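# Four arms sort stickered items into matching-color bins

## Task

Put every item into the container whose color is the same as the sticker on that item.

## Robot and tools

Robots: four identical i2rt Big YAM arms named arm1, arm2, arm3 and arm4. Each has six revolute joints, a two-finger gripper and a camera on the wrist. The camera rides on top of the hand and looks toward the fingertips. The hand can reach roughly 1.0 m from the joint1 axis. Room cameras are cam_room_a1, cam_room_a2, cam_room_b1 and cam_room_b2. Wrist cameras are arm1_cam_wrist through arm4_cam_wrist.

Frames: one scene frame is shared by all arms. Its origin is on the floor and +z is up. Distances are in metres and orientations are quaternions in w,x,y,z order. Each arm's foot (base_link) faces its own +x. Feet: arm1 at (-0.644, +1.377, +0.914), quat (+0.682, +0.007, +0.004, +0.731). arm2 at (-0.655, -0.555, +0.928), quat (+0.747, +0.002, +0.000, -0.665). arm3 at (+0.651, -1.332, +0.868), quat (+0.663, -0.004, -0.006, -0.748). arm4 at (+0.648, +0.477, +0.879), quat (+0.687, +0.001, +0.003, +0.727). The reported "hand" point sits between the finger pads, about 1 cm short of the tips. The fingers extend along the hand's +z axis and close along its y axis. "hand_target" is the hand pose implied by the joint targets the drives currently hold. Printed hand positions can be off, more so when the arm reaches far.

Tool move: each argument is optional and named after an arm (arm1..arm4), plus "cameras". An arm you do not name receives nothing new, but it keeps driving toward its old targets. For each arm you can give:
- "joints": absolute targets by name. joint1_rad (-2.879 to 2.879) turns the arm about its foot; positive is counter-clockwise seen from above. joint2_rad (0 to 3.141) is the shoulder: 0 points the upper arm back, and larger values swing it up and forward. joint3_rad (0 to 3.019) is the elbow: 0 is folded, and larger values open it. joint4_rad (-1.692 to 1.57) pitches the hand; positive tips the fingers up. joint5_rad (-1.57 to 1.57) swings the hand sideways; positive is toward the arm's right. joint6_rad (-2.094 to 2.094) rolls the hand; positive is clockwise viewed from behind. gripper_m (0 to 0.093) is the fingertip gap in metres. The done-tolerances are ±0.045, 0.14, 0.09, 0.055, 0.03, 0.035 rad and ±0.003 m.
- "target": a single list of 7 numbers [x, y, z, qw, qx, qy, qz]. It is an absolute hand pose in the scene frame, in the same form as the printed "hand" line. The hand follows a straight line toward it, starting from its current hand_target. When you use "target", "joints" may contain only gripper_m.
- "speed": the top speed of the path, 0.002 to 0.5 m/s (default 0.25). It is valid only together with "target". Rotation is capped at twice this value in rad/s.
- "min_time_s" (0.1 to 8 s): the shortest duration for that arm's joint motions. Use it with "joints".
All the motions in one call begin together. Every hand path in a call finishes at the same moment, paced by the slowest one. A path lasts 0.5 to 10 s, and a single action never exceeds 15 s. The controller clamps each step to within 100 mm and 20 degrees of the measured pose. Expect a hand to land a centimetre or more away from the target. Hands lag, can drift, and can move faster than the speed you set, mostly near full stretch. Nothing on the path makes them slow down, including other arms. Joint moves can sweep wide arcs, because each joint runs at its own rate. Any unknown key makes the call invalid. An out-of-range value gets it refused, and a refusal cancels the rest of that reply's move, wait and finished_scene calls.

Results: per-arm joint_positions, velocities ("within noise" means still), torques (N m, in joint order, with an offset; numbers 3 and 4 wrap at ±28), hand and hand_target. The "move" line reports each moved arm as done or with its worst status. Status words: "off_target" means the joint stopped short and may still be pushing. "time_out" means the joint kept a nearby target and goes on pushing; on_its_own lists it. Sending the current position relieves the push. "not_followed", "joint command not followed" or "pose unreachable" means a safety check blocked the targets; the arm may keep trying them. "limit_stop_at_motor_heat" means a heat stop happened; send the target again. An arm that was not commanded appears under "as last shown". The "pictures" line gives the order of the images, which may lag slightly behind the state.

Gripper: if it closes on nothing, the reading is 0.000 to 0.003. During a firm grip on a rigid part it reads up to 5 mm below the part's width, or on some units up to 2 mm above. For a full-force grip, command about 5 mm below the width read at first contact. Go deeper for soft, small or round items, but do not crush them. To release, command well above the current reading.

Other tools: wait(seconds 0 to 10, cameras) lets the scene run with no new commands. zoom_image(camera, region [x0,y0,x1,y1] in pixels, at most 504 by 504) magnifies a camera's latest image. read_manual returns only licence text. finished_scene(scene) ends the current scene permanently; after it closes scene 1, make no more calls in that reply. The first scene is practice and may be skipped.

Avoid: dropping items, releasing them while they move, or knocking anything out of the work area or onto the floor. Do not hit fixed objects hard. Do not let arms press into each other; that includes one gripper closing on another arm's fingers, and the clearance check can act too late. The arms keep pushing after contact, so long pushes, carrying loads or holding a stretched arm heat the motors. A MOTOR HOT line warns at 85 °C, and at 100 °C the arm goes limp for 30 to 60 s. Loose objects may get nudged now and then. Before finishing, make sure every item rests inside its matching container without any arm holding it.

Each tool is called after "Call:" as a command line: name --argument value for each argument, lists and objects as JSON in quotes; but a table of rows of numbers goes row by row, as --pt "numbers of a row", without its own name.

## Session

Same camera-scan pose immediately.

Call:
move --arm1 '{"joints":{"joint1_rad":1.5,"joint2_rad":0.65,"joint3_rad":1.43,"joint5_rad":0,"joint6_rad":0,"joint4_rad":-1.5,"gripper_m":0.093},"min_time_s":3}' --arm2 '{"joints":{"joint1_rad":-1.69,"joint2_rad":0.65,"joint3_rad":1.43,"joint5_rad":0,"joint6_rad":0,"joint4_rad":-1.5,"gripper_m":0.093},"min_time_s":3}' --arm3 '{"joints":{"joint1_rad":1.69,"joint2_rad":0.65,"joint3_rad":1.43,"joint5_rad":0,"joint6_rad":0,"joint4_rad":-1.5,"gripper_m":0.093},"min_time_s":3}' --arm4 '{"joints":{"joint1_rad":-1.63,"joint2_rad":0.65,"joint3_rad":1.43,"joint5_rad":0,"joint6_rad":0,"joint4_rad":-1.5,"gripper_m":0.093},"min_time_s":3}' --cameras '["all"]'

Scene clock: 3.57 s.
Joint torques (N m): arm1=[-1.44 4.25 14.15 1.09 -0.04 -0.06] | arm2=[0.32 1.44 10.78 1.66 0.12 0.21] | arm3=[2.08 1.55 6.91 2.19 -0.04 -0.12] | arm4=[0.91 2.32 10.32 1.83 -0.05 -0.1]
Motor temperatures (°C): arm1=[21 23 28 23 21 21 21] | arm2=[23 24 27 22 22 20 23] | arm3=[24 23 24 23 24 23 23] | arm4=[22 21 25 22 24 21 24]
Heat: arm1: hottest joint3_rad 28 °C; arm2: hottest joint3_rad 27 °C; arm3: hottest joint1_rad 24 °C; arm4: hottest joint3_rad 25 °C.
move: arm1 done; arm2 done; arm3 done; arm4 done
Joint velocities: within noise
arm1.joint_positions: joint1_rad=+1.494 joint2_rad=+0.640 joint3_rad=+1.375 joint4_rad=-1.489 joint5_rad=+0.001 joint6_rad=+0.009 gripper_m=+0.09306
arm1.joint_status: all done
arm1.hand: x=-0.8588 y=+1.3785 z=+1.4147 quat_wxyz=(-0.002, +0.915, -0.008, -0.404) (m; scene frame)
arm1.hand_target: x=-0.8551 y=+1.3768 z=+1.4363 quat_wxyz=(-0.002, +0.908, +0.000, -0.420) (m; scene frame)
arm1.hand_status: not commanded
arm2.joint_positions: joint1_rad=-1.685 joint2_rad=+0.639 joint3_rad=+1.409 joint4_rad=-1.485 joint5_rad=-0.003 joint6_rad=-0.015 gripper_m=+0.09310
arm2.joint_status: all done
arm2.hand: x=-0.8759 y=-0.5575 z=+1.4421 quat_wxyz=(+0.003, -0.910, -0.009, +0.414) (m; scene frame)
arm2.hand_target: x=-0.8754 y=-0.5560 z=+1.4466 quat_wxyz=(+0.002, -0.911, +0.000, +0.412) (m; scene frame)
arm2.hand_status: not commanded
arm3.joint_positions: joint1_rad=+1.679 joint2_rad=+0.649 joint3_rad=+1.437 joint4_rad=-1.517 joint5_rad=+0.002 joint6_rad=+0.008 gripper_m=+0.09307
arm3.joint_status: all done
arm3.hand: x=+0.8661 y=-1.3279 z=+1.3867 quat_wxyz=(-0.409, -0.007, -0.912, +0.008) (m; scene frame)
arm3.hand_target: x=+0.8698 y=-1.3253 z=+1.3865 quat_wxyz=(-0.413, +0.002, -0.911, +0.007) (m; scene frame)
arm3.hand_status: not commanded
arm4.joint_positions: joint1_rad=-1.627 joint2_rad=+0.638 joint3_rad=+1.385 joint4_rad=-1.518 joint5_rad=+0.004 joint6_rad=+0.015 gripper_m=+0.09310
arm4.joint_status: all done
arm4.hand: x=+0.8665 y=+0.4780 z=+1.3752 quat_wxyz=(-0.387, -0.007, -0.922, +0.000) (m; scene frame)
arm4.hand_target: x=+0.8697 y=+0.4781 z=+1.3971 quat_wxyz=(-0.411, -0.001, -0.912, +0.002) (m; scene frame)
arm4.hand_status: not commanded
pictures: arm1_cam_wrist, arm2_cam_wrist, arm3_cam_wrist, arm4_cam_wrist, cam_room_a1, cam_room_a2, cam_room_b1, cam_room_b2
Images, in order (width x height): arm1_cam_wrist 672x504, arm2_cam_wrist 672x504, arm3_cam_wrist 672x504, arm4_cam_wrist 672x504, cam_room_a1 672x504, cam_room_a2 672x504, cam_room_b1 672x504, cam_room_b2 672x504.

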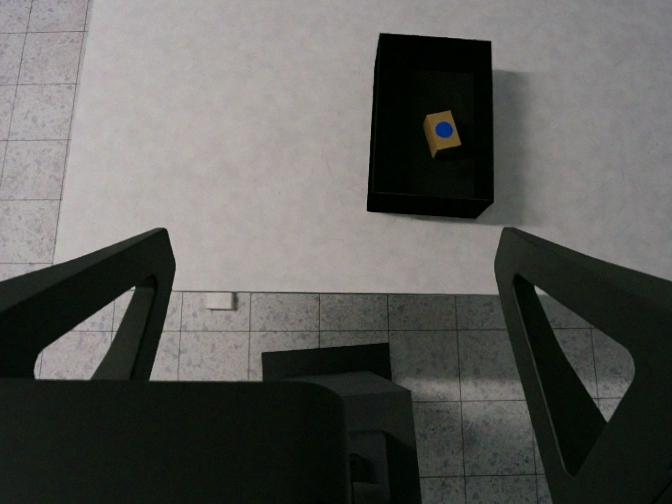

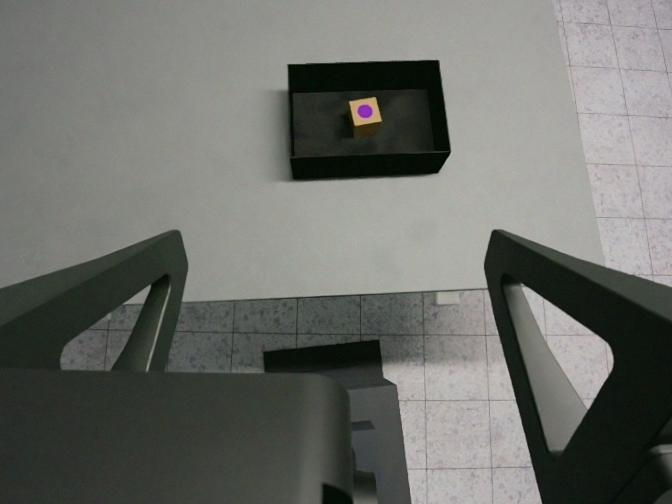

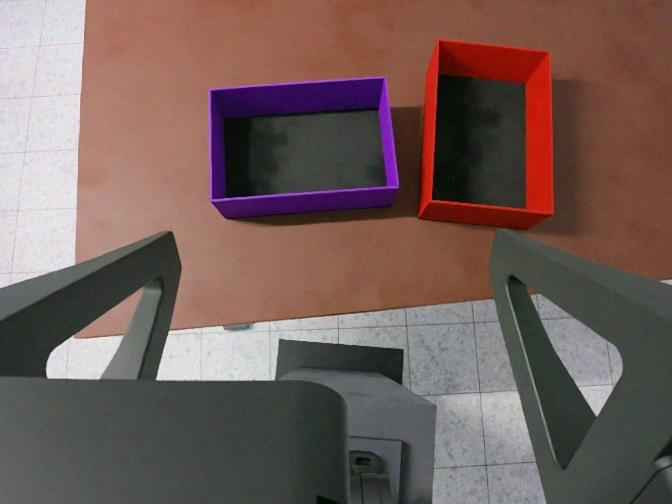

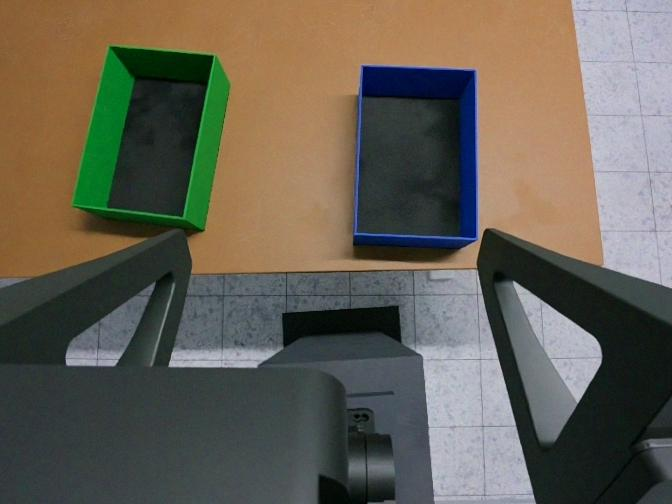

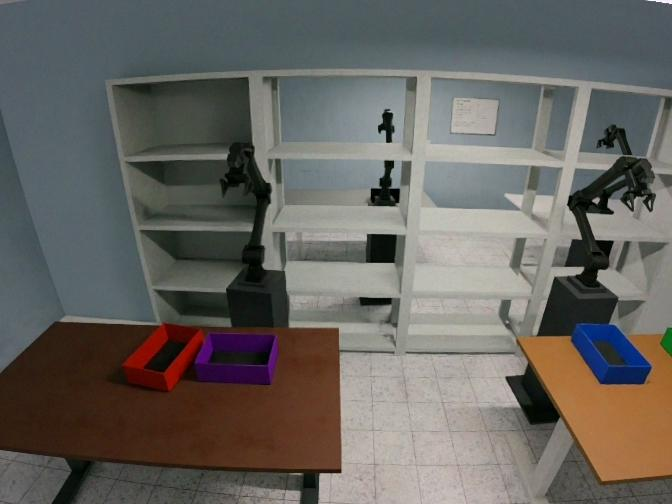

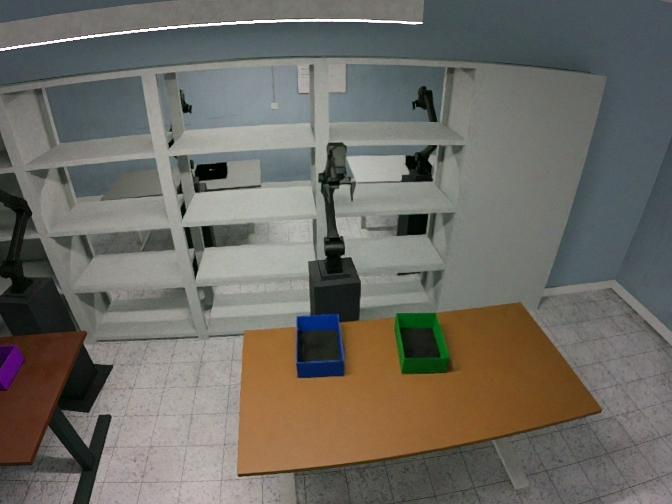

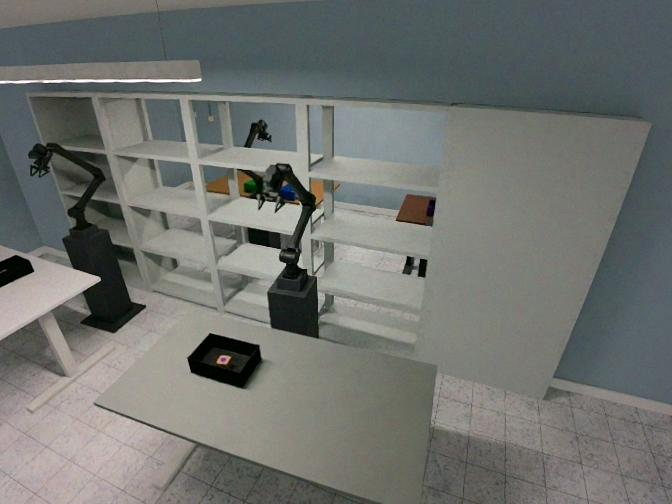

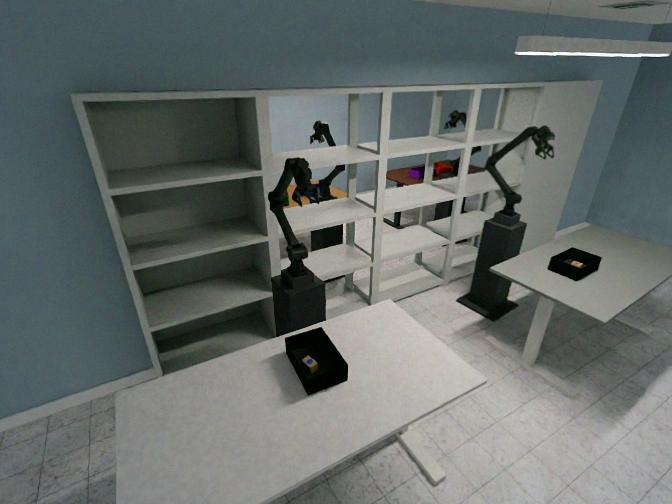

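Call:
move --arm1 '{"target":[-1.235,1.58,1.03,0.05,-0.943,0.1662,0.2838],"speed":0.3}' --arm2 '{"target":[-1.32,-0.50,1.03,0.0126,-0.9567,0.0418,0.2879],"speed":0.3}' --arm3 '{"joints":{"joint1_rad":-2.03,"joint2_rad":0.9,"joint3_rad":1.5,"joint4_rad":-1.6},"min_time_s":5}' --arm4 '{"joints":{"joint1_rad":0.9,"joint2_rad":0.9,"joint3_rad":1.5,"joint4_rad":-1.6},"min_time_s":4}' --cameras '["arm1_cam_wrist","arm2_cam_wrist"]'

Scene clock: 31.93 s.
Joint torques (N m): arm1=[-2.14 -13.68 14.99 1.84 0.12 0.1] | arm2=[-0.03 -18.84 14.75 2.25 0.16 0.22] | arm3=[0.56 -2.9 12.75 0.64 0.01 -0.12] | arm4=[0.97 -1.9 11.45 0.5 0.01 -0.08]
Motor temperatures (°C): arm1=[21 23 31 23 21 21 21] | arm2=[23 24 31 22 22 20 23] | arm3=[24 23 26 23 24 23 23] | arm4=[22 21 29 22 24 21 24]
Heat: arm1: hottest joint3_rad 31 °C; arm2: hottest joint3_rad 31 °C; arm3: hottest joint3_rad 26 °C; arm4: hottest joint3_rad 29 °C.
move: arm1 off_target; arm2 off_target; arm3 done; arm4 done
Joint velocities: within noise
arm1.joint_positions: joint1_rad=+1.186 joint2_rad=+1.743 joint3_rad=+1.203 joint4_rad=-0.536 joint5_rad=+0.013 joint6_rad=+0.010 gripper_m=+0.09306
arm1.joint_status: not commanded
arm1.hand: x=-1.2108 y=+1.5657 z=+1.0004 quat_wxyz=(-0.044, +0.955, -0.159, -0.248) (m; scene frame)
arm1.hand_target: x=-1.2328 y=+1.5794 z=+1.0308 quat_wxyz=(-0.050, +0.943, -0.166, -0.284) (m; scene frame)
arm1.hand_status: off_target (0.041 m and 4.4 deg from the pose sent, 0.575 m and 23.7 deg at the start)
arm2.joint_positions: joint1_rad=-1.761 joint2_rad=+1.822 joint3_rad=+1.320 joint4_rad=-0.539 joint5_rad=-0.005 joint6_rad=-0.010 gripper_m=+0.09310
arm2.joint_status: not commanded
arm2.hand: x=-1.2954 y=-0.5088 z=+1.0096 quat_wxyz=(+0.010, -0.965, +0.030, +0.261) (m; scene frame)
arm2.hand_target: x=-1.3182 y=-0.5001 z=+1.0306 quat_wxyz=(+0.012, -0.957, +0.042, +0.288) (m; scene frame)
arm2.hand_status: off_target (0.033 m and 3.5 deg from the pose sent, 0.609 m and 16.6 deg at the start)
arm3.joint_positions: joint1_rad=-2.021 joint2_rad=+0.893 joint3_rad=+1.447 joint4_rad=-1.593 joint5_rad=+0.000 joint6_rad=+0.007 gripper_m=+0.09307
arm3.joint_status: all done
arm3.hand: x=+0.4085 y=-1.1694 z=+1.3205 quat_wxyz=(+0.067, -0.925, +0.276, +0.250) (m; scene frame)
arm3.hand_target: x=+0.4090 y=-1.1664 z=+1.3414 quat_wxyz=(+0.074, -0.920, +0.276, +0.268) (m; scene frame)
arm3.hand_status: not commanded
arm4.joint_positions: joint1_rad=+0.899 joint2_rad=+0.890 joint3_rad=+1.450 joint4_rad=-1.589 joint5_rad=+0.002 joint6_rad=+0.013 gripper_m=+0.09310
arm4.joint_status: all done
arm4.hand: x=+0.4155 y=+0.6457 z=+1.3374 quat_wxyz=(-0.078, +0.916, -0.299, -0.257) (m; scene frame)
arm4.hand_target: x=+0.4142 y=+0.6459 z=+1.3560 quat_wxyz=(-0.083, +0.914, -0.291, -0.270) (m; scene frame)
arm4.hand_status: not commanded
pictures: arm1_cam_wrist, arm2_cam_wrist
Images, in order (width x height): arm1_cam_wrist 672x504, arm2_cam_wrist 672x504.

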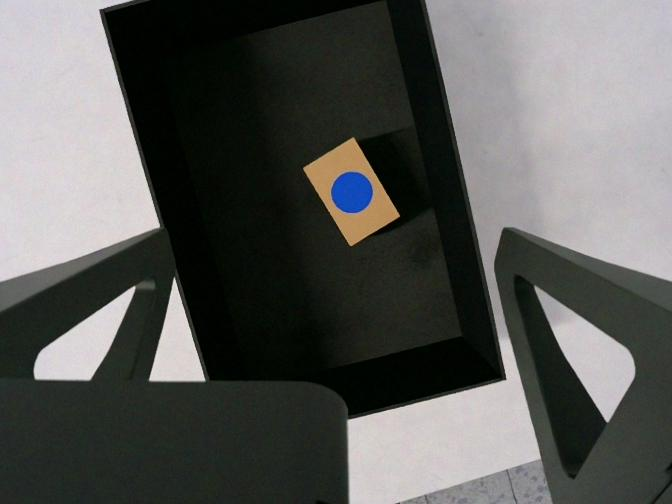

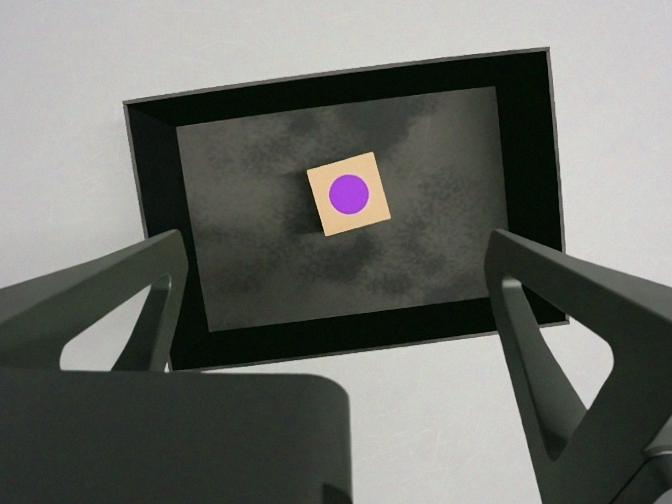

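Call:
move --arm1 '{"target":[-1.23,1.586,0.85,-0.0301,-0.9523,-0.1001,0.2866],"joints":{"gripper_m":0.078}}' --arm2 '{"target":[-1.323,-0.495,0.86,-0.0301,-0.9523,-0.1001,0.2866]}' --cameras '["arm1_cam_wrist","arm2_cam_wrist"]'

Scene clock: 55.00 s.
Joint torques (N m): arm1=[-2.02 -15.74 9.77 1.51 -0.32 -0.04] | arm2=[0.15 -20.07 8.34 2.61 -0.36 -0.07] | arm3=[0.56 -2.78 12.79 0.73 0.01 -0.13] | arm4=[0.97 -2.14 11.38 0.55 -0.01 -0.06]
Motor temperatures (°C): arm1=[21 24 33 23 21 21 21] | arm2=[23 26 35 22 22 20 23] | arm3=[24 23 29 23 24 23 23] | arm4=[22 21 33 22 24 21 24]
Heat: arm1: hottest joint3_rad 33 °C; arm2: hottest joint3_rad 35 °C; arm3: hottest joint3_rad 29 °C; arm4: hottest joint3_rad 33 °C.
move: arm1 off_target; arm2 off_target
Joint velocities: within noise
arm1.joint_positions: joint1_rad=+1.076 joint2_rad=+2.072 joint3_rad=+1.177 joint4_rad=-0.249 joint5_rad=-0.331 joint6_rad=-0.551 gripper_m=+0.07806
arm1.joint_status: all done
arm1.hand: x=-1.2156 y=+1.5748 z=+0.8384 quat_wxyz=(+0.042, +0.958, +0.096, -0.268) (m; scene frame)
arm1.hand_target: x=-1.2295 y=+1.5858 z=+0.8506 quat_wxyz=(+0.030, +0.952, +0.100, -0.287) (m; scene frame)
arm1.hand_status: off_target (0.022 m and 2.7 deg from the pose sent, 0.153 m and 31.3 deg at the start)
arm2.joint_positions: joint1_rad=-1.818 joint2_rad=+2.100 joint3_rad=+1.308 joint4_rad=-0.220 joint5_rad=-0.188 joint6_rad=-0.277 gripper_m=+0.09310
arm2.joint_status: not commanded
arm2.hand: x=-1.3235 y=-0.4997 z=+0.8707 quat_wxyz=(-0.032, -0.953, -0.096, +0.286) (m; scene frame)
arm2.hand_target: x=-1.3227 y=-0.4949 z=+0.8602 quat_wxyz=(-0.030, -0.952, -0.100, +0.286) (m; scene frame)
arm2.hand_status: off_target (0.012 m and 0.5 deg from the pose sent, 0.153 m and 15.9 deg at the start)
arm3, arm4: as last shown
pictures: arm1_cam_wrist, arm2_cam_wrist
Images, in order (width x height): arm1_cam_wrist 672x504, arm2_cam_wrist 672x504.

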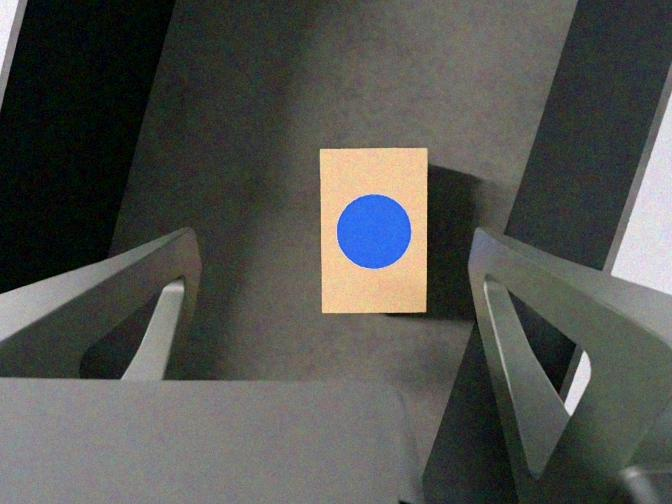

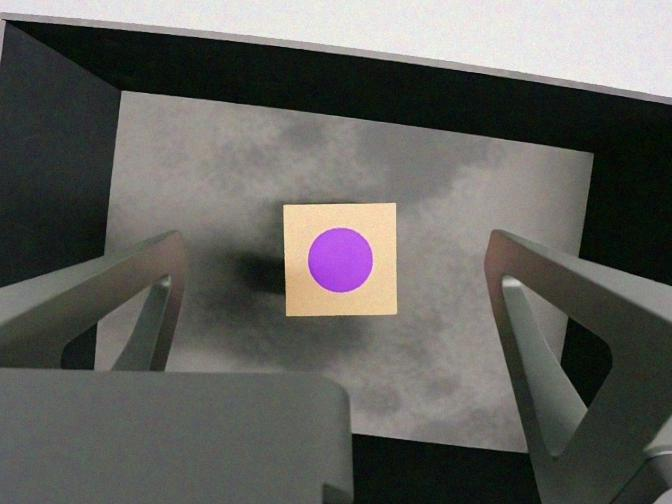

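Call:
move --arm1 '{"target":[-1.230,1.599,0.75,-0.0301,-0.9523,-0.1001,0.2866],"speed":0.15}' --arm2 '{"target":[-1.316,-0.493,0.757,-0.0301,-0.9523,-0.1001,0.2866],"speed":0.15}' --cameras '["arm1_cam_wrist","arm2_cam_wrist"]'

Scene clock: 66.90 s.
Joint torques (N m): arm1=[-3.19 -16.09 9.61 1.78 -0.15 -0.09] | arm2=[-0.09 -20.66 7.34 2.55 -0.36 -0.08] | arm3=[0.67 -2.9 12.83 0.7 0.01 -0.13] | arm4=[0.56 -1.85 11.44 0.58 0 -0.08]
Motor temperatures (°C): arm1=[21 24 33 23 21 21 21] | arm2=[23 26 33 22 22 20 23] | arm3=[24 23 31 23 24 23 23] | arm4=[22 21 35 22 24 21 24]
Heat: arm1: hottest joint3_rad 33 °C; arm2: hottest joint3_rad 33 °C; arm3: hottest joint3_rad 31 °C; arm4: hottest joint3_rad 35 °C.
move: arm1 off_target; arm2 done
Joint velocities: within noise
arm1.joint_positions: joint1_rad=+1.062 joint2_rad=+2.284 joint3_rad=+1.201 joint4_rad=-0.082 joint5_rad=-0.344 joint6_rad=-0.572 gripper_m=+0.07805
arm1.joint_status: not commanded
arm1.hand: x=-1.2086 y=+1.5781 z=+0.7399 quat_wxyz=(+0.048, +0.959, +0.099, -0.262) (m; scene frame)
arm1.hand_target: x=-1.2287 y=+1.5989 z=+0.7513 quat_wxyz=(+0.030, +0.952, +0.100, -0.287) (m; scene frame)
arm1.hand_status: off_target (0.032 m and 3.6 deg from the pose sent, 0.093 m and 2.7 deg at the start)
arm2.joint_positions: joint1_rad=-1.821 joint2_rad=+2.303 joint3_rad=+1.308 joint4_rad=-0.024 joint5_rad=-0.191 joint6_rad=-0.281 gripper_m=+0.09310
arm2.joint_status: not commanded
arm2.hand: x=-1.3153 y=-0.4990 z=+0.7651 quat_wxyz=(-0.032, -0.954, -0.097, +0.283) (m; scene frame)
arm2.hand_target: x=-1.3158 y=-0.4931 z=+0.7572 quat_wxyz=(-0.030, -0.952, -0.100, +0.287) (m; scene frame)
arm2.hand_status: done (0.010 m and 0.6 deg from the pose sent, 0.114 m and 0.5 deg at the start)
arm3, arm4: as last shown
pictures: arm1_cam_wrist, arm2_cam_wrist
Images, in order (width x height): arm1_cam_wrist 672x504, arm2_cam_wrist 672x504.

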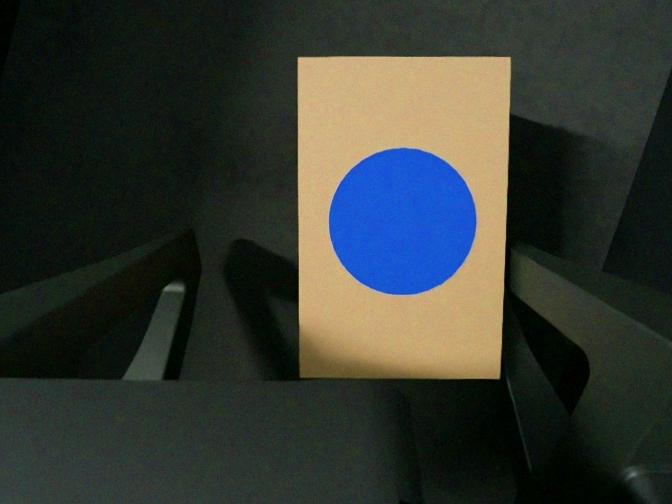

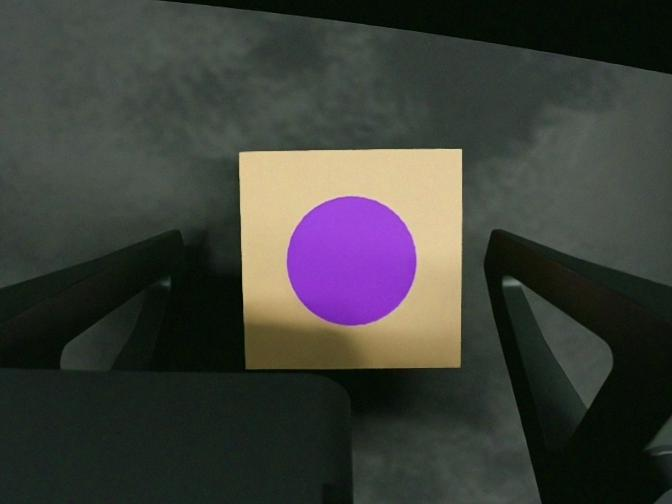

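Call:
move --arm1 '{"target":[-1.237,1.617,0.748,-0.0301,-0.9523,-0.1001,0.2866],"speed":0.15}' --arm2 '{"target":[-1.317,-0.488,0.740,-0.0301,-0.9523,-0.1001,0.2866],"speed":0.15}' --cameras '["arm1_cam_wrist","arm2_cam_wrist"]'

Scene clock: 75.97 s.
Joint torques (N m): arm1=[-3.02 -16.09 9.73 0.77 -0.22 -0.08] | arm2=[-0.03 -19.9 8.44 2.56 -0.36 -0.09] | arm3=[0.62 -2.9 12.81 0.7 0.01 -0.13] | arm4=[1.03 -2.67 11.6 0.49 0.02 -0.08]
Motor temperatures (°C): arm1=[21 25 33 23 21 21 21] | arm2=[23 26 32 22 22 20 23] | arm3=[24 23 31 23 24 23 23] | arm4=[22 21 36 22 24 21 24]
Heat: arm1: hottest joint3_rad 33 °C; arm2: hottest joint3_rad 32 °C; arm3: hottest joint3_rad 31 °C; arm4: hottest joint3_rad 36 °C.
move: arm1 off_target; arm2 off_target
Joint velocities: within noise
arm1.joint_positions: joint1_rad=+1.035 joint2_rad=+2.299 joint3_rad=+1.258 joint4_rad=-0.085 joint5_rad=-0.354 joint6_rad=-0.594 gripper_m=+0.07805
arm1.joint_status: not commanded
arm1.hand: x=-1.2266 y=+1.6034 z=+0.7476 quat_wxyz=(+0.036, +0.954, +0.100, -0.281) (m; scene frame)
arm1.hand_target: x=-1.2365 y=+1.6168 z=+0.7485 quat_wxyz=(+0.030, +0.952, +0.100, -0.287) (m; scene frame)
arm1.hand_status: off_target (0.017 m and 1.0 deg from the pose sent, 0.049 m and 3.6 deg at the start)
arm2.joint_positions: joint1_rad=-1.830 joint2_rad=+2.333 joint3_rad=+1.308 joint4_rad=-0.003 joint5_rad=-0.195 joint6_rad=-0.288 gripper_m=+0.09310
arm2.joint_status: not commanded
arm2.hand: x=-1.3102 y=-0.4943 z=+0.7488 quat_wxyz=(-0.033, -0.955, -0.096, +0.280) (m; scene frame)
arm2.hand_target: x=-1.3165 y=-0.4880 z=+0.7403 quat_wxyz=(-0.030, -0.952, -0.100, +0.287) (m; scene frame)
arm2.hand_status: off_target (0.013 m and 1.0 deg from the pose sent, 0.027 m and 0.6 deg at the start)
arm3, arm4: as last shown
pictures: arm1_cam_wrist, arm2_cam_wrist
Images, in order (width x height): arm1_cam_wrist 672x504, arm2_cam_wrist 672x504.

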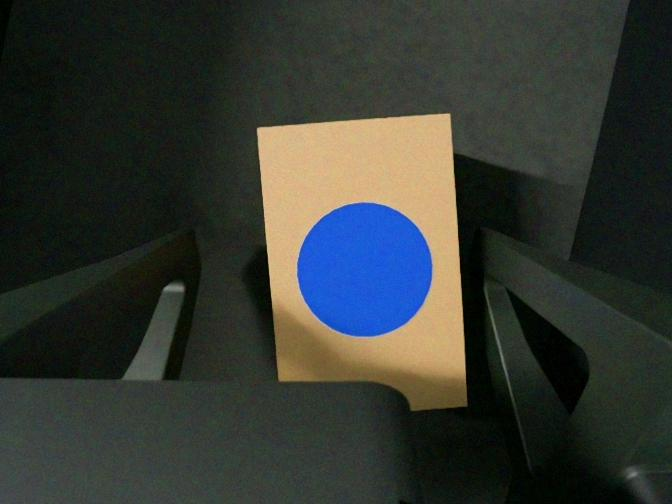

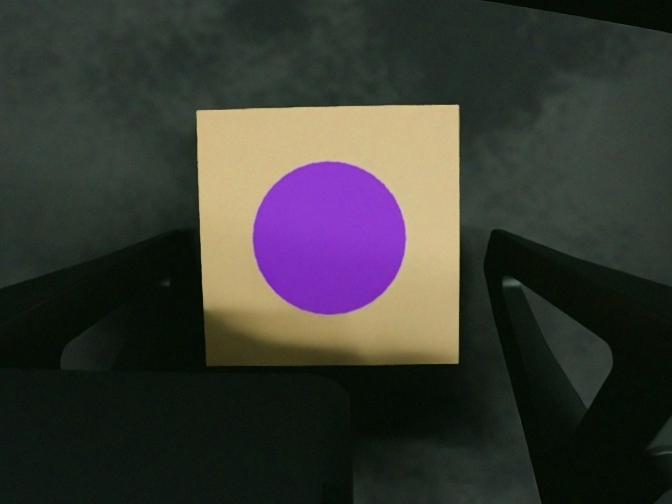

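Call:
move --arm1 '{"target":[-1.237,1.622,0.731,-0.0301,-0.9523,-0.1001,0.2866],"speed":0.15}' --arm2 '{"joints":{"gripper_m":0.038}}'

Call:
move --arm1 '{"joints":{"gripper_m":0.034}}' --arm2 '{"target":[-1.28,-0.488,0.95,-0.0301,-0.9523,-0.1001,0.2866],"speed":0.2}' --cameras '["arm1_cam_wrist","arm2_cam_wrist"]'

Scene clock: 87.97 s.
Joint torques (N m): arm1=[-2.78 -15.44 9.73 1.37 -0.12 -0.06] | arm2=[-0.03 -20.07 8.42 2.52 -0.33 -0.05] | arm3=[0.73 -2.78 12.79 0.69 0.01 -0.11] | arm4=[0.79 -2.08 11.44 0.53 -0.02 -0.1]
Motor temperatures (°C): arm1=[21 25 32 23 22 21 21] | arm2=[23 26 31 22 22 20 23] | arm3=[24 23 32 23 24 23 23] | arm4=[22 21 37 22 24 21 24]
Heat: arm1: hottest joint3_rad 32 °C; arm2: hottest joint3_rad 31 °C; arm3: hottest joint3_rad 32 °C; arm4: hottest joint3_rad 37 °C.
move: arm1 off_target; arm2 off_target
Joint velocities: within noise
arm1.joint_positions: joint1_rad=+1.032 joint2_rad=+2.335 joint3_rad=+1.279 joint4_rad=-0.085 joint5_rad=-0.359 joint6_rad=-0.603 gripper_m=+0.07805
arm1.joint_status: not commanded
arm1.hand: x=-1.2264 y=+1.6043 z=+0.7327 quat_wxyz=(+0.041, +0.955, +0.102, -0.277) (m; scene frame)
arm1.hand_target: x=-1.2362 y=+1.6218 z=+0.7315 quat_wxyz=(+0.030, +0.952, +0.100, -0.287) (m; scene frame)
arm1.hand_status: off_target (0.021 m and 1.7 deg from the pose sent, 0.027 m and 1.0 deg at the start)
arm2.joint_positions: joint1_rad=-1.830 joint2_rad=+2.333 joint3_rad=+1.308 joint4_rad=-0.002 joint5_rad=-0.196 joint6_rad=-0.291 gripper_m=+0.05317
arm2.joint_status: gripper_m off_target (ended at +0.05320, target +0.03800)
arm2.hand: x=-1.3105 y=-0.4944 z=+0.7490 quat_wxyz=(-0.033, -0.954, -0.098, +0.281) (m; scene frame)
arm2.hand_target: x=-1.3165 y=-0.4880 z=+0.7404 quat_wxyz=(-0.030, -0.952, -0.100, +0.287) (m; scene frame)
arm2.hand_status: not commanded
arm3, arm4: as last shown
pictures: none

Scene clock: 89.73 s.
Joint torques (N m): arm1=[-1.96 -15.44 9.32 1.22 -0.17 -0.02] | arm2=[-0.03 -19.6 8.55 1.35 -0.38 -0.07] | arm3=[0.79 -2.9 12.77 0.72 0.02 -0.12] | arm4=[1.14 -2.14 11.38 0.5 -0.02 -0.1]
Motor temperatures (°C): arm1=[21 25 32 23 21 21 21] | arm2=[23 26 31 22 22 20 23] | arm3=[24 23 32 23 24 23 23] | arm4=[22 21 37 22 24 21 24]
Heat: arm1: hottest joint3_rad 32 °C; arm2: hottest joint3_rad 31 °C; arm3: hottest joint3_rad 32 °C; arm4: hottest joint3_rad 37 °C.
move: arm1 off_target; arm2 done
Joint velocities: within noise
arm1.joint_positions: joint1_rad=+1.025 joint2_rad=+2.336 joint3_rad=+1.280 joint4_rad=-0.085 joint5_rad=-0.359 joint6_rad=-0.604 gripper_m=+0.04372
arm1.joint_status: gripper_m off_target (ended at +0.04375, target +0.03400)
arm1.hand: x=-1.2253 y=+1.6090 z=+0.7325 quat_wxyz=(+0.039, +0.955, +0.100, -0.277) (m; scene frame)
arm1.hand_target: x=-1.2360 y=+1.6218 z=+0.7314 quat_wxyz=(+0.030, +0.952, +0.100, -0.286) (m; scene frame)
arm1.hand_status: not commanded
arm2.joint_positions: joint1_rad=-1.841 joint2_rad=+1.880 joint3_rad=+1.209 joint4_rad=-0.325 joint5_rad=-0.201 joint6_rad=-0.298 gripper_m=+0.05317
arm2.joint_status: not commanded
arm2.hand: x=-1.2868 y=-0.4926 z=+0.9550 quat_wxyz=(-0.029, -0.950, -0.098, +0.295) (m; scene frame)
arm2.hand_target: x=-1.2801 y=-0.4881 z=+0.9501 quat_wxyz=(-0.030, -0.952, -0.100, +0.287) (m; scene frame)
arm2.hand_status: done (0.010 m and 1.1 deg from the pose sent, 0.204 m and 0.8 deg at the start)
arm3, arm4: as last shown
pictures: arm1_cam_wrist, arm2_cam_wrist
Images, in order (width x height): arm1_cam_wrist 672x504, arm2_cam_wrist 672x504.

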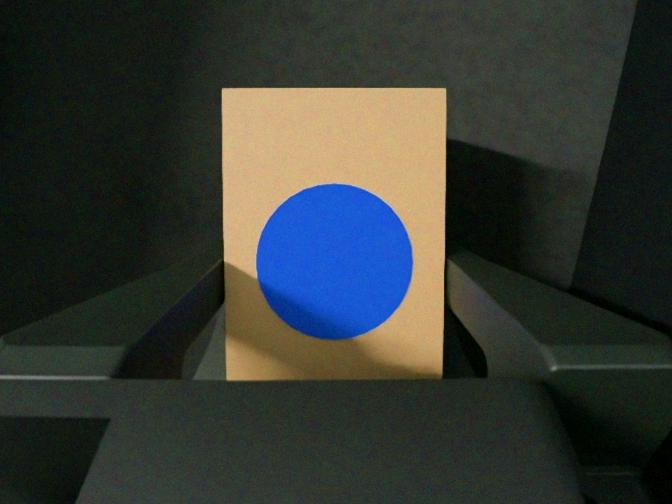

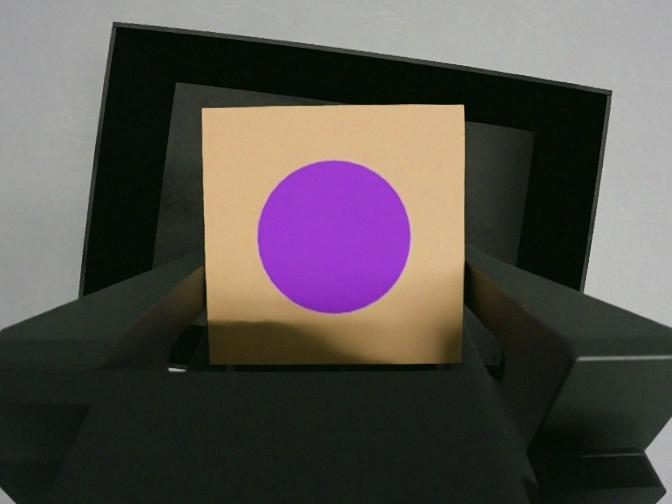

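Call:
move --arm1 '{"target":[-1.20,1.59,0.95,-0.0301,-0.9523,-0.1001,0.2866],"speed":0.25}' --arm2 '{"joints":{"joint2_rad":0.9,"joint3_rad":1.5,"joint4_rad":-1.6},"min_time_s":2.5}'

Call:
move --arm1 '{"joints":{"joint2_rad":0.9,"joint3_rad":1.5,"joint4_rad":-1.6},"min_time_s":2.5}' --arm2 '{"joints":{"joint1_rad":0.965,"joint5_rad":0,"joint6_rad":0},"min_time_s":3}'

Call:
move --arm1 '{"joints":{"joint1_rad":-2.26,"joint5_rad":0,"joint6_rad":0},"min_time_s":3.5}' --cameras '["arm1_cam_wrist","arm2_cam_wrist","cam_room_b1"]'

Scene clock: 98.90 s.
Joint torques (N m): arm1=[-1.08 -14.97 9.16 0.64 -0.17 0.13] | arm2=[-0.03 -3.19 13.94 1.33 -0.37 -0.08] | arm3=[0.56 -2.84 12.83 0.72 0.01 -0.12] | arm4=[0.91 -2.08 11.48 0.53 -0.02 -0.1]
Motor temperatures (°C): arm1=[21 26 32 23 21 21 21] | arm2=[23 26 31 22 22 20 23] | arm3=[24 23 33 23 24 23 23] | arm4=[22 21 38 22 24 21 24]
Heat: arm1: hottest joint3_rad 32 °C; arm2: hottest joint3_rad 31 °C; arm3: hottest joint3_rad 33 °C; arm4: hottest joint3_rad 38 °C.
move: arm1 done; arm2 done
Joint velocities: within noise
arm1.joint_positions: joint1_rad=+1.027 joint2_rad=+1.846 joint3_rad=+1.167 joint4_rad=-0.428 joint5_rad=-0.348 joint6_rad=-0.598 gripper_m=+0.04372
arm1.joint_status: not commanded
arm1.hand: x=-1.1983 y=+1.5963 z=+0.9473 quat_wxyz=(+0.027, +0.952, +0.099, -0.288) (m; scene frame)
arm1.hand_target: x=-1.1999 y=+1.5901 z=+0.9500 quat_wxyz=(+0.030, +0.952, +0.100, -0.287) (m; scene frame)
arm1.hand_status: done (0.007 m and 0.4 deg from the pose sent, 0.220 m and 1.5 deg at the start)
arm2.joint_positions: joint1_rad=-1.841 joint2_rad=+0.891 joint3_rad=+1.453 joint4_rad=-1.588 joint5_rad=-0.201 joint6_rad=-0.298 gripper_m=+0.05317
arm2.joint_status: all done
arm2.hand: x=-0.9442 y=-0.5470 z=+1.3896 quat_wxyz=(-0.033, -0.954, -0.097, +0.281) (m; scene frame)
arm2.hand_target: x=-0.9448 y=-0.5448 z=+1.4070 quat_wxyz=(-0.028, -0.950, -0.101, +0.294) (m; scene frame)
arm2.hand_status: not commanded
arm3, arm4: as last shown
pictures: none

Scene clock: 102.37 s.
Joint torques (N m): arm1=[-0.32 0.03 14.19 0.95 -0.22 0.16] | arm2=[1.08 -3.08 13.94 1.33 0.15 0.21] | arm3=[0.67 -2.84 12.82 0.7 0.01 -0.12] | arm4=[1.32 -2.2 11.54 0.5 -0.02 -0.08]
Motor temperatures (°C): arm1=[21 26 33 23 21 21 22] | arm2=[23 26 32 22 22 20 23] | arm3=[24 23 33 23 24 23 23] | arm4=[22 21 38 22 24 21 24]
Heat: arm1: hottest joint3_rad 33 °C; arm2: hottest joint3_rad 32 °C; arm3: hottest joint3_rad 33 °C; arm4: hottest joint3_rad 38 °C.
move: arm1 done; arm2 done
Joint velocities: within noise
arm1.joint_positions: joint1_rad=+1.027 joint2_rad=+0.896 joint3_rad=+1.452 joint4_rad=-1.591 joint5_rad=-0.348 joint6_rad=-0.597 gripper_m=+0.04372
arm1.joint_status: all done
arm1.hand: x=-0.9158 y=+1.4536 z=+1.3845 quat_wxyz=(+0.008, +0.943, +0.104, -0.317) (m; scene frame)
arm1.hand_target: x=-0.9158 y=+1.4503 z=+1.4036 quat_wxyz=(+0.002, +0.938, +0.108, -0.330) (m; scene frame)
arm1.hand_status: not commanded
arm2.joint_positions: joint1_rad=+0.961 joint2_rad=+0.891 joint3_rad=+1.453 joint4_rad=-1.588 joint5_rad=-0.004 joint6_rad=-0.016 gripper_m=+0.05318
arm2.joint_status: all done
arm2.hand: x=-0.4018 y=-0.6930 z=+1.3871 quat_wxyz=(-0.261, -0.228, -0.936, +0.064) (m; scene frame)
arm2.hand_target: x=-0.4011 y=-0.6929 z=+1.4045 quat_wxyz=(-0.274, -0.233, -0.931, +0.066) (m; scene frame)
arm2.hand_status: not commanded
arm3, arm4: as last shown
pictures: none

Scene clock: 106.37 s.
Joint torques (N m): arm1=[-2.49 -0.67 14.35 0.88 0.06 0.13] | arm2=[1.08 -3.02 13.93 1.33 0.15 0.22] | arm3=[0.67 -2.78 12.77 0.69 0.02 -0.12] | arm4=[0.97 -2.08 11.51 0.55 0 -0.1]
Motor temperatures (°C): arm1=[21 25 33 23 21 21 22] | arm2=[23 26 32 22 22 20 24] | arm3=[24 23 33 23 24 23 23] | arm4=[22 21 38 22 24 21 24]
Heat: arm1: hottest joint3_rad 33 °C; arm2: hottest joint3_rad 32 °C; arm3: hottest joint3_rad 33 °C; arm4: hottest joint3_rad 38 °C.
move: arm1 done
Joint velocities: within noise
arm1.joint_positions: joint1_rad=-2.254 joint2_rad=+0.896 joint3_rad=+1.452 joint4_rad=-1.591 joint5_rad=-0.001 joint6_rad=-0.009 gripper_m=+0.04374
arm1.joint_status: all done
arm1.hand: x=-0.4005 y=+1.2090 z=+1.3669 quat_wxyz=(-0.244, -0.287, -0.923, +0.082) (m; scene frame)
arm1.hand_target: x=-0.4014 y=+1.2077 z=+1.3862 quat_wxyz=(-0.261, -0.293, -0.916, +0.087) (m; scene frame)
arm1.hand_status: not commanded
arm2: as last shown
arm2.joint_positions: joint1_rad=+0.961 joint2_rad=+0.891 joint3_rad=+1.453 joint4_rad=-1.588 joint5_rad=-0.004 joint6_rad=-0.015 gripper_m=+0.05318
arm3.joint_positions: joint1_rad=-2.021 joint2_rad=+0.893 joint3_rad=+1.447 joint4_rad=-1.593 joint5_rad=+0.000 joint6_rad=+0.007 gripper_m=+0.09307
arm3.joint_status: not commanded
arm3.hand: x=+0.4085 y=-1.1694 z=+1.3205 quat_wxyz=(+0.067, -0.925, +0.276, +0.250) (m; scene frame)
arm3.hand_target: x=+0.4090 y=-1.1664 z=+1.3414 quat_wxyz=(+0.074, -0.920, +0.276, +0.268) (m; scene frame)
arm3.hand_status: not commanded
arm4.joint_positions: joint1_rad=+0.899 joint2_rad=+0.890 joint3_rad=+1.450 joint4_rad=-1.589 joint5_rad=+0.002 joint6_rad=+0.013 gripper_m=+0.09310
arm4.joint_status: not commanded
arm4.hand: x=+0.4155 y=+0.6457 z=+1.3374 quat_wxyz=(-0.078, +0.916, -0.299, -0.257) (m; scene frame)
arm4.hand_target: x=+0.4142 y=+0.6459 z=+1.3560 quat_wxyz=(-0.083, +0.914, -0.291, -0.270) (m; scene frame)
arm4.hand_status: not commanded
pictures: arm1_cam_wrist, arm2_cam_wrist, cam_room_b1
Images, in order (width x height): arm1_cam_wrist 672x504, arm2_cam_wrist 672x504, cam_room_b1 672x504.

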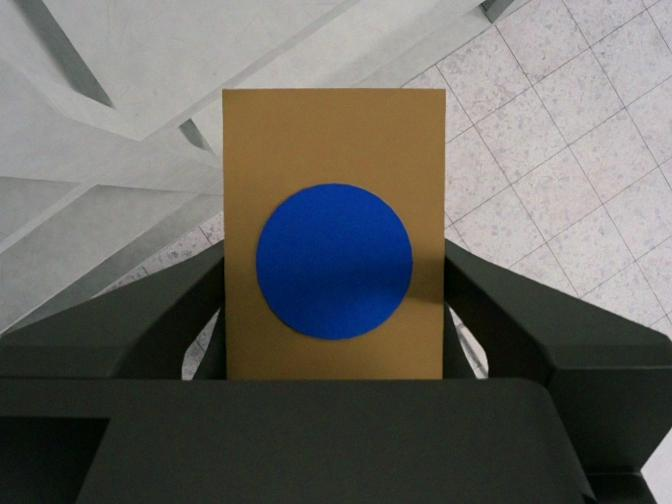

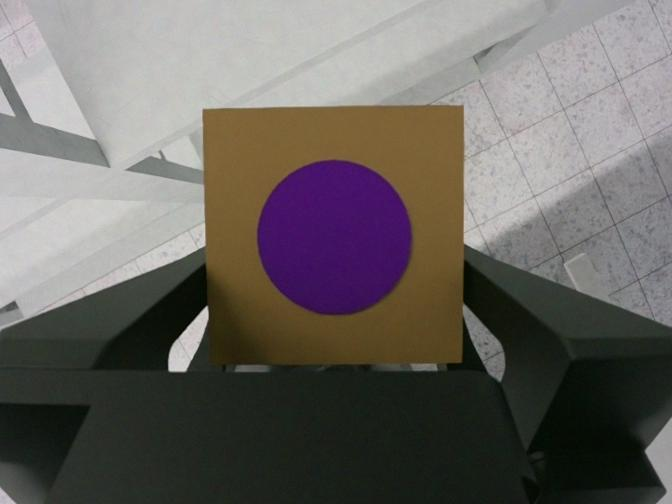

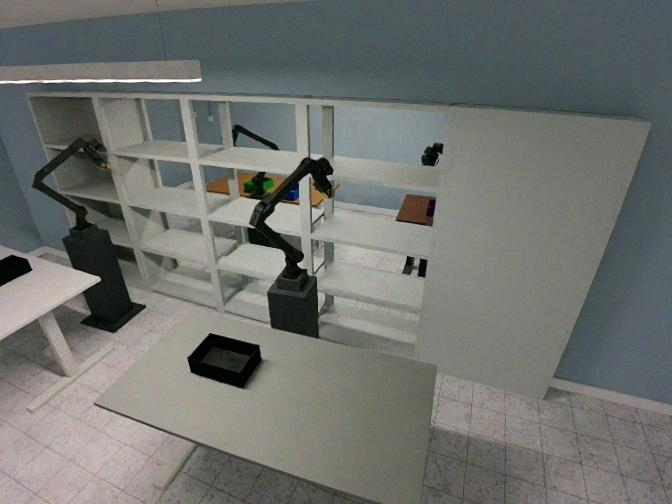

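Call:
move --arm1 '{"target":[-0.38,1.19,1.10,0.2741,0.2959,0.9107,-0.0891]}' --arm2 '{"target":[-0.38,-0.69,1.10,0.2810,0.2130,0.9337,-0.0641]}'

Call:
move --arm1 '{"target":[-0.02,0.93,1.09,0.2741,0.2959,0.9107,-0.0891]}' --arm2 '{"target":[0.0,-0.87,1.09,0.2810,0.2130,0.9337,-0.0641]}' --cameras '["arm1_cam_wrist","arm2_cam_wrist","arm3_cam_wrist","arm4_cam_wrist","cam_room_b1"]'

Scene clock: 121.07 s.
Joint torques (N m): arm1=[-2.32 -1.03 12.44 2.07 -0.02 0.13] | arm2=[1.55 -2.9 11.38 2.78 0.15 0.17] | arm3=[0.67 -2.84 12.83 0.72 0.01 -0.12] | arm4=[0.73 -2.02 11.38 0.46 0.02 -0.05]
Motor temperatures (°C): arm1=[21 25 35 23 21 21 22] | arm2=[23 26 33 22 22 20 24] | arm3=[24 23 34 23 24 23 23] | arm4=[22 21 39 22 24 21 24]
Heat: arm1: hottest joint3_rad 35 °C; arm2: hottest joint3_rad 33 °C; arm3: hottest joint3_rad 34 °C; arm4: hottest joint3_rad 39 °C.
move: arm1 off_target; arm2 done
Joint velocities: within noise
arm1.joint_positions: joint1_rad=-2.254 joint2_rad=+0.782 joint3_rad=+0.640 joint4_rad=-0.859 joint5_rad=-0.001 joint6_rad=+0.001 gripper_m=+0.04374
arm1.joint_status: not commanded
arm1.hand: x=-0.3855 y=+1.1961 z=+1.0921 quat_wxyz=(-0.260, -0.290, -0.917, +0.086) (m; scene frame)
arm1.hand_target: x=-0.3803 y=+1.1902 z=+1.1001 quat_wxyz=(-0.274, -0.296, -0.911, +0.089) (m; scene frame)
arm1.hand_status: off_target (0.011 m and 1.9 deg from the pose sent, 0.268 m and 3.9 deg at the start)
arm2.joint_positions: joint1_rad=+0.993 joint2_rad=+0.747 joint3_rad=+0.596 joint4_rad=-0.850 joint5_rad=-0.002 joint6_rad=-0.015 gripper_m=+0.05318
arm2.joint_status: not commanded
arm2.hand: x=-0.3854 y=-0.6900 z=+1.0994 quat_wxyz=(-0.274, -0.212, -0.936, +0.064) (m; scene frame)
arm2.hand_target: x=-0.3801 y=-0.6899 z=+1.1002 quat_wxyz=(-0.281, -0.213, -0.934, +0.064) (m; scene frame)
arm2.hand_status: done (0.005 m and 0.9 deg from the pose sent, 0.288 m and 2.9 deg at the start)
arm3, arm4: as last shown
pictures: none

Scene clock: 123.53 s.
Joint torques (N m): arm1=[-2.32 -18.37 17.42 0.92 -0.05 0.06] | arm2=[1.49 -20.25 16.51 1.32 0.13 0.22] | arm3=[0.67 -2.73 12.82 0.73 0.01 -0.11] | arm4=[0.85 -1.67 11.47 0.5 0.03 -0.09]
Motor temperatures (°C): arm1=[21 25 35 23 21 21 22] | arm2=[23 26 33 22 22 20 24] | arm3=[24 23 34 23 24 23 23] | arm4=[22 21 39 22 24 21 24]
Heat: arm1: hottest joint3_rad 35 °C; arm2: hottest joint3_rad 33 °C; arm3: hottest joint3_rad 34 °C; arm4: hottest joint3_rad 39 °C.
move: arm1 off_target; arm2 off_target
Joint velocities: within noise
arm1.joint_positions: joint1_rad=-2.254 joint2_rad=+2.008 joint3_rad=+1.803 joint4_rad=-0.822 joint5_rad=-0.002 joint6_rad=+0.001 gripper_m=+0.04374
arm1.joint_status: not commanded
arm1.hand: x=-0.0320 y=+0.9465 z=+1.0583 quat_wxyz=(-0.249, -0.291, -0.920, +0.082) (m; scene frame)
arm1.hand_target: x=-0.0218 y=+0.9313 z=+1.0902 quat_wxyz=(-0.275, -0.296, -0.911, +0.089) (m; scene frame)
arm1.hand_status: off_target (0.038 m and 3.3 deg from the pose sent, 0.452 m and 1.9 deg at the start)
arm2.joint_positions: joint1_rad=+0.999 joint2_rad=+1.909 joint3_rad=+1.616 joint4_rad=-0.727 joint5_rad=+0.001 joint6_rad=-0.015 gripper_m=+0.05318
arm2.joint_status: not commanded
arm2.hand: x=-0.0206 y=-0.8670 z=+1.0720 quat_wxyz=(-0.265, -0.211, -0.939, +0.062) (m; scene frame)
arm2.hand_target: x=-0.0013 y=-0.8691 z=+1.0904 quat_wxyz=(-0.282, -0.213, -0.933, +0.064) (m; scene frame)
arm2.hand_status: off_target (0.027 m and 1.9 deg from the pose sent, 0.425 m and 0.9 deg at the start)
arm3, arm4: as last shown
pictures: arm1_cam_wrist, arm2_cam_wrist, arm3_cam_wrist, arm4_cam_wrist, cam_room_b1
Images, in order (width x height): arm1_cam_wrist 672x504, arm2_cam_wrist 672x504, arm3_cam_wrist 672x504, arm4_cam_wrist 672x504, cam_room_b1 672x504.

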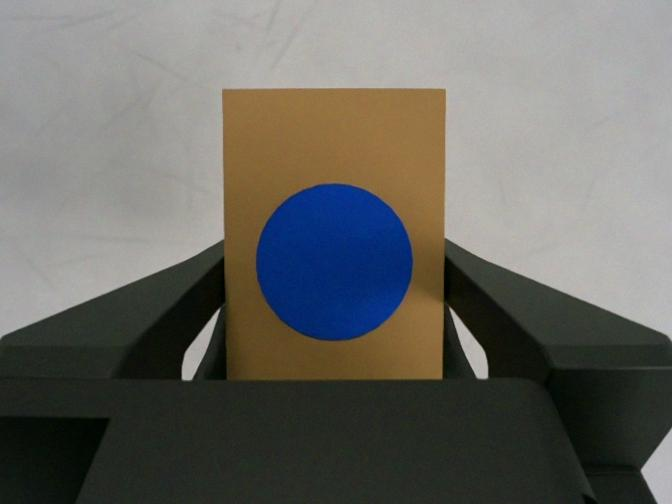

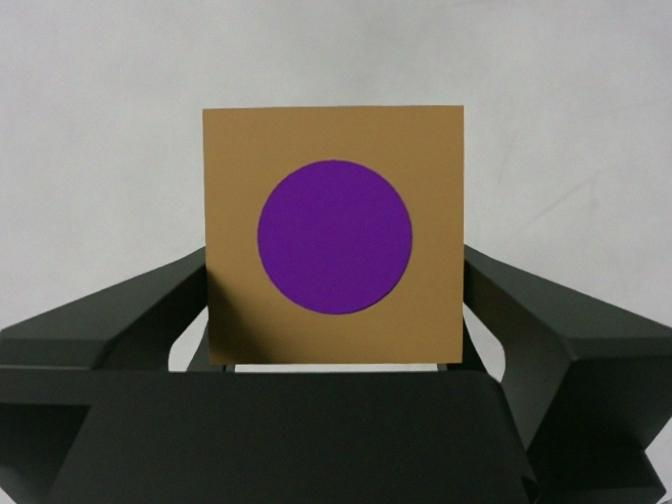

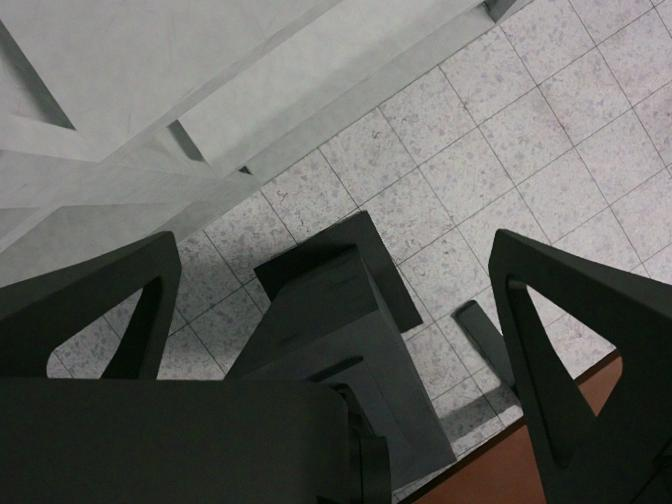

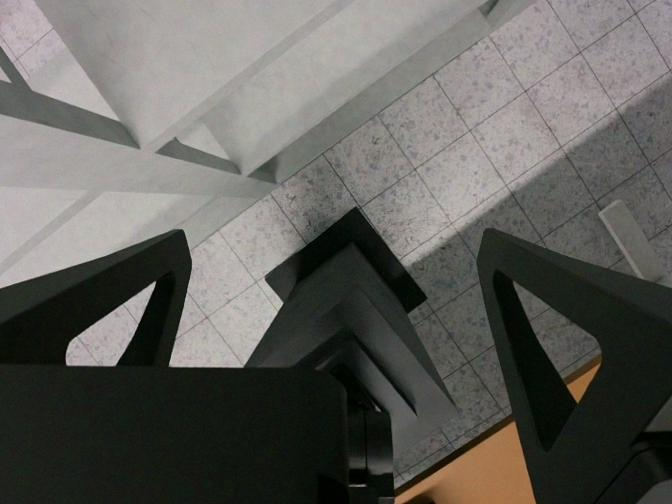

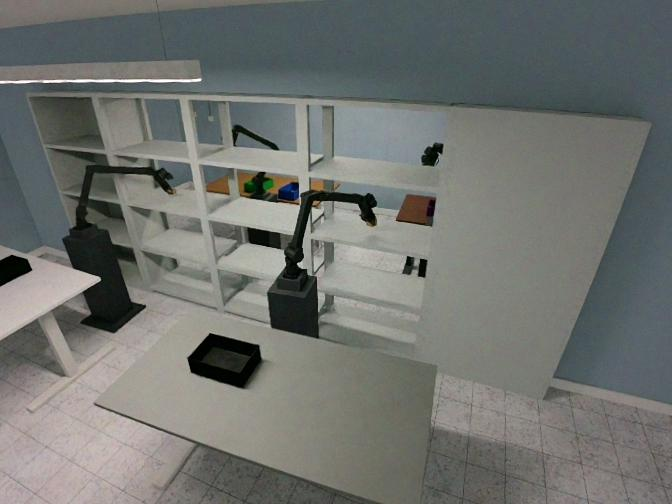

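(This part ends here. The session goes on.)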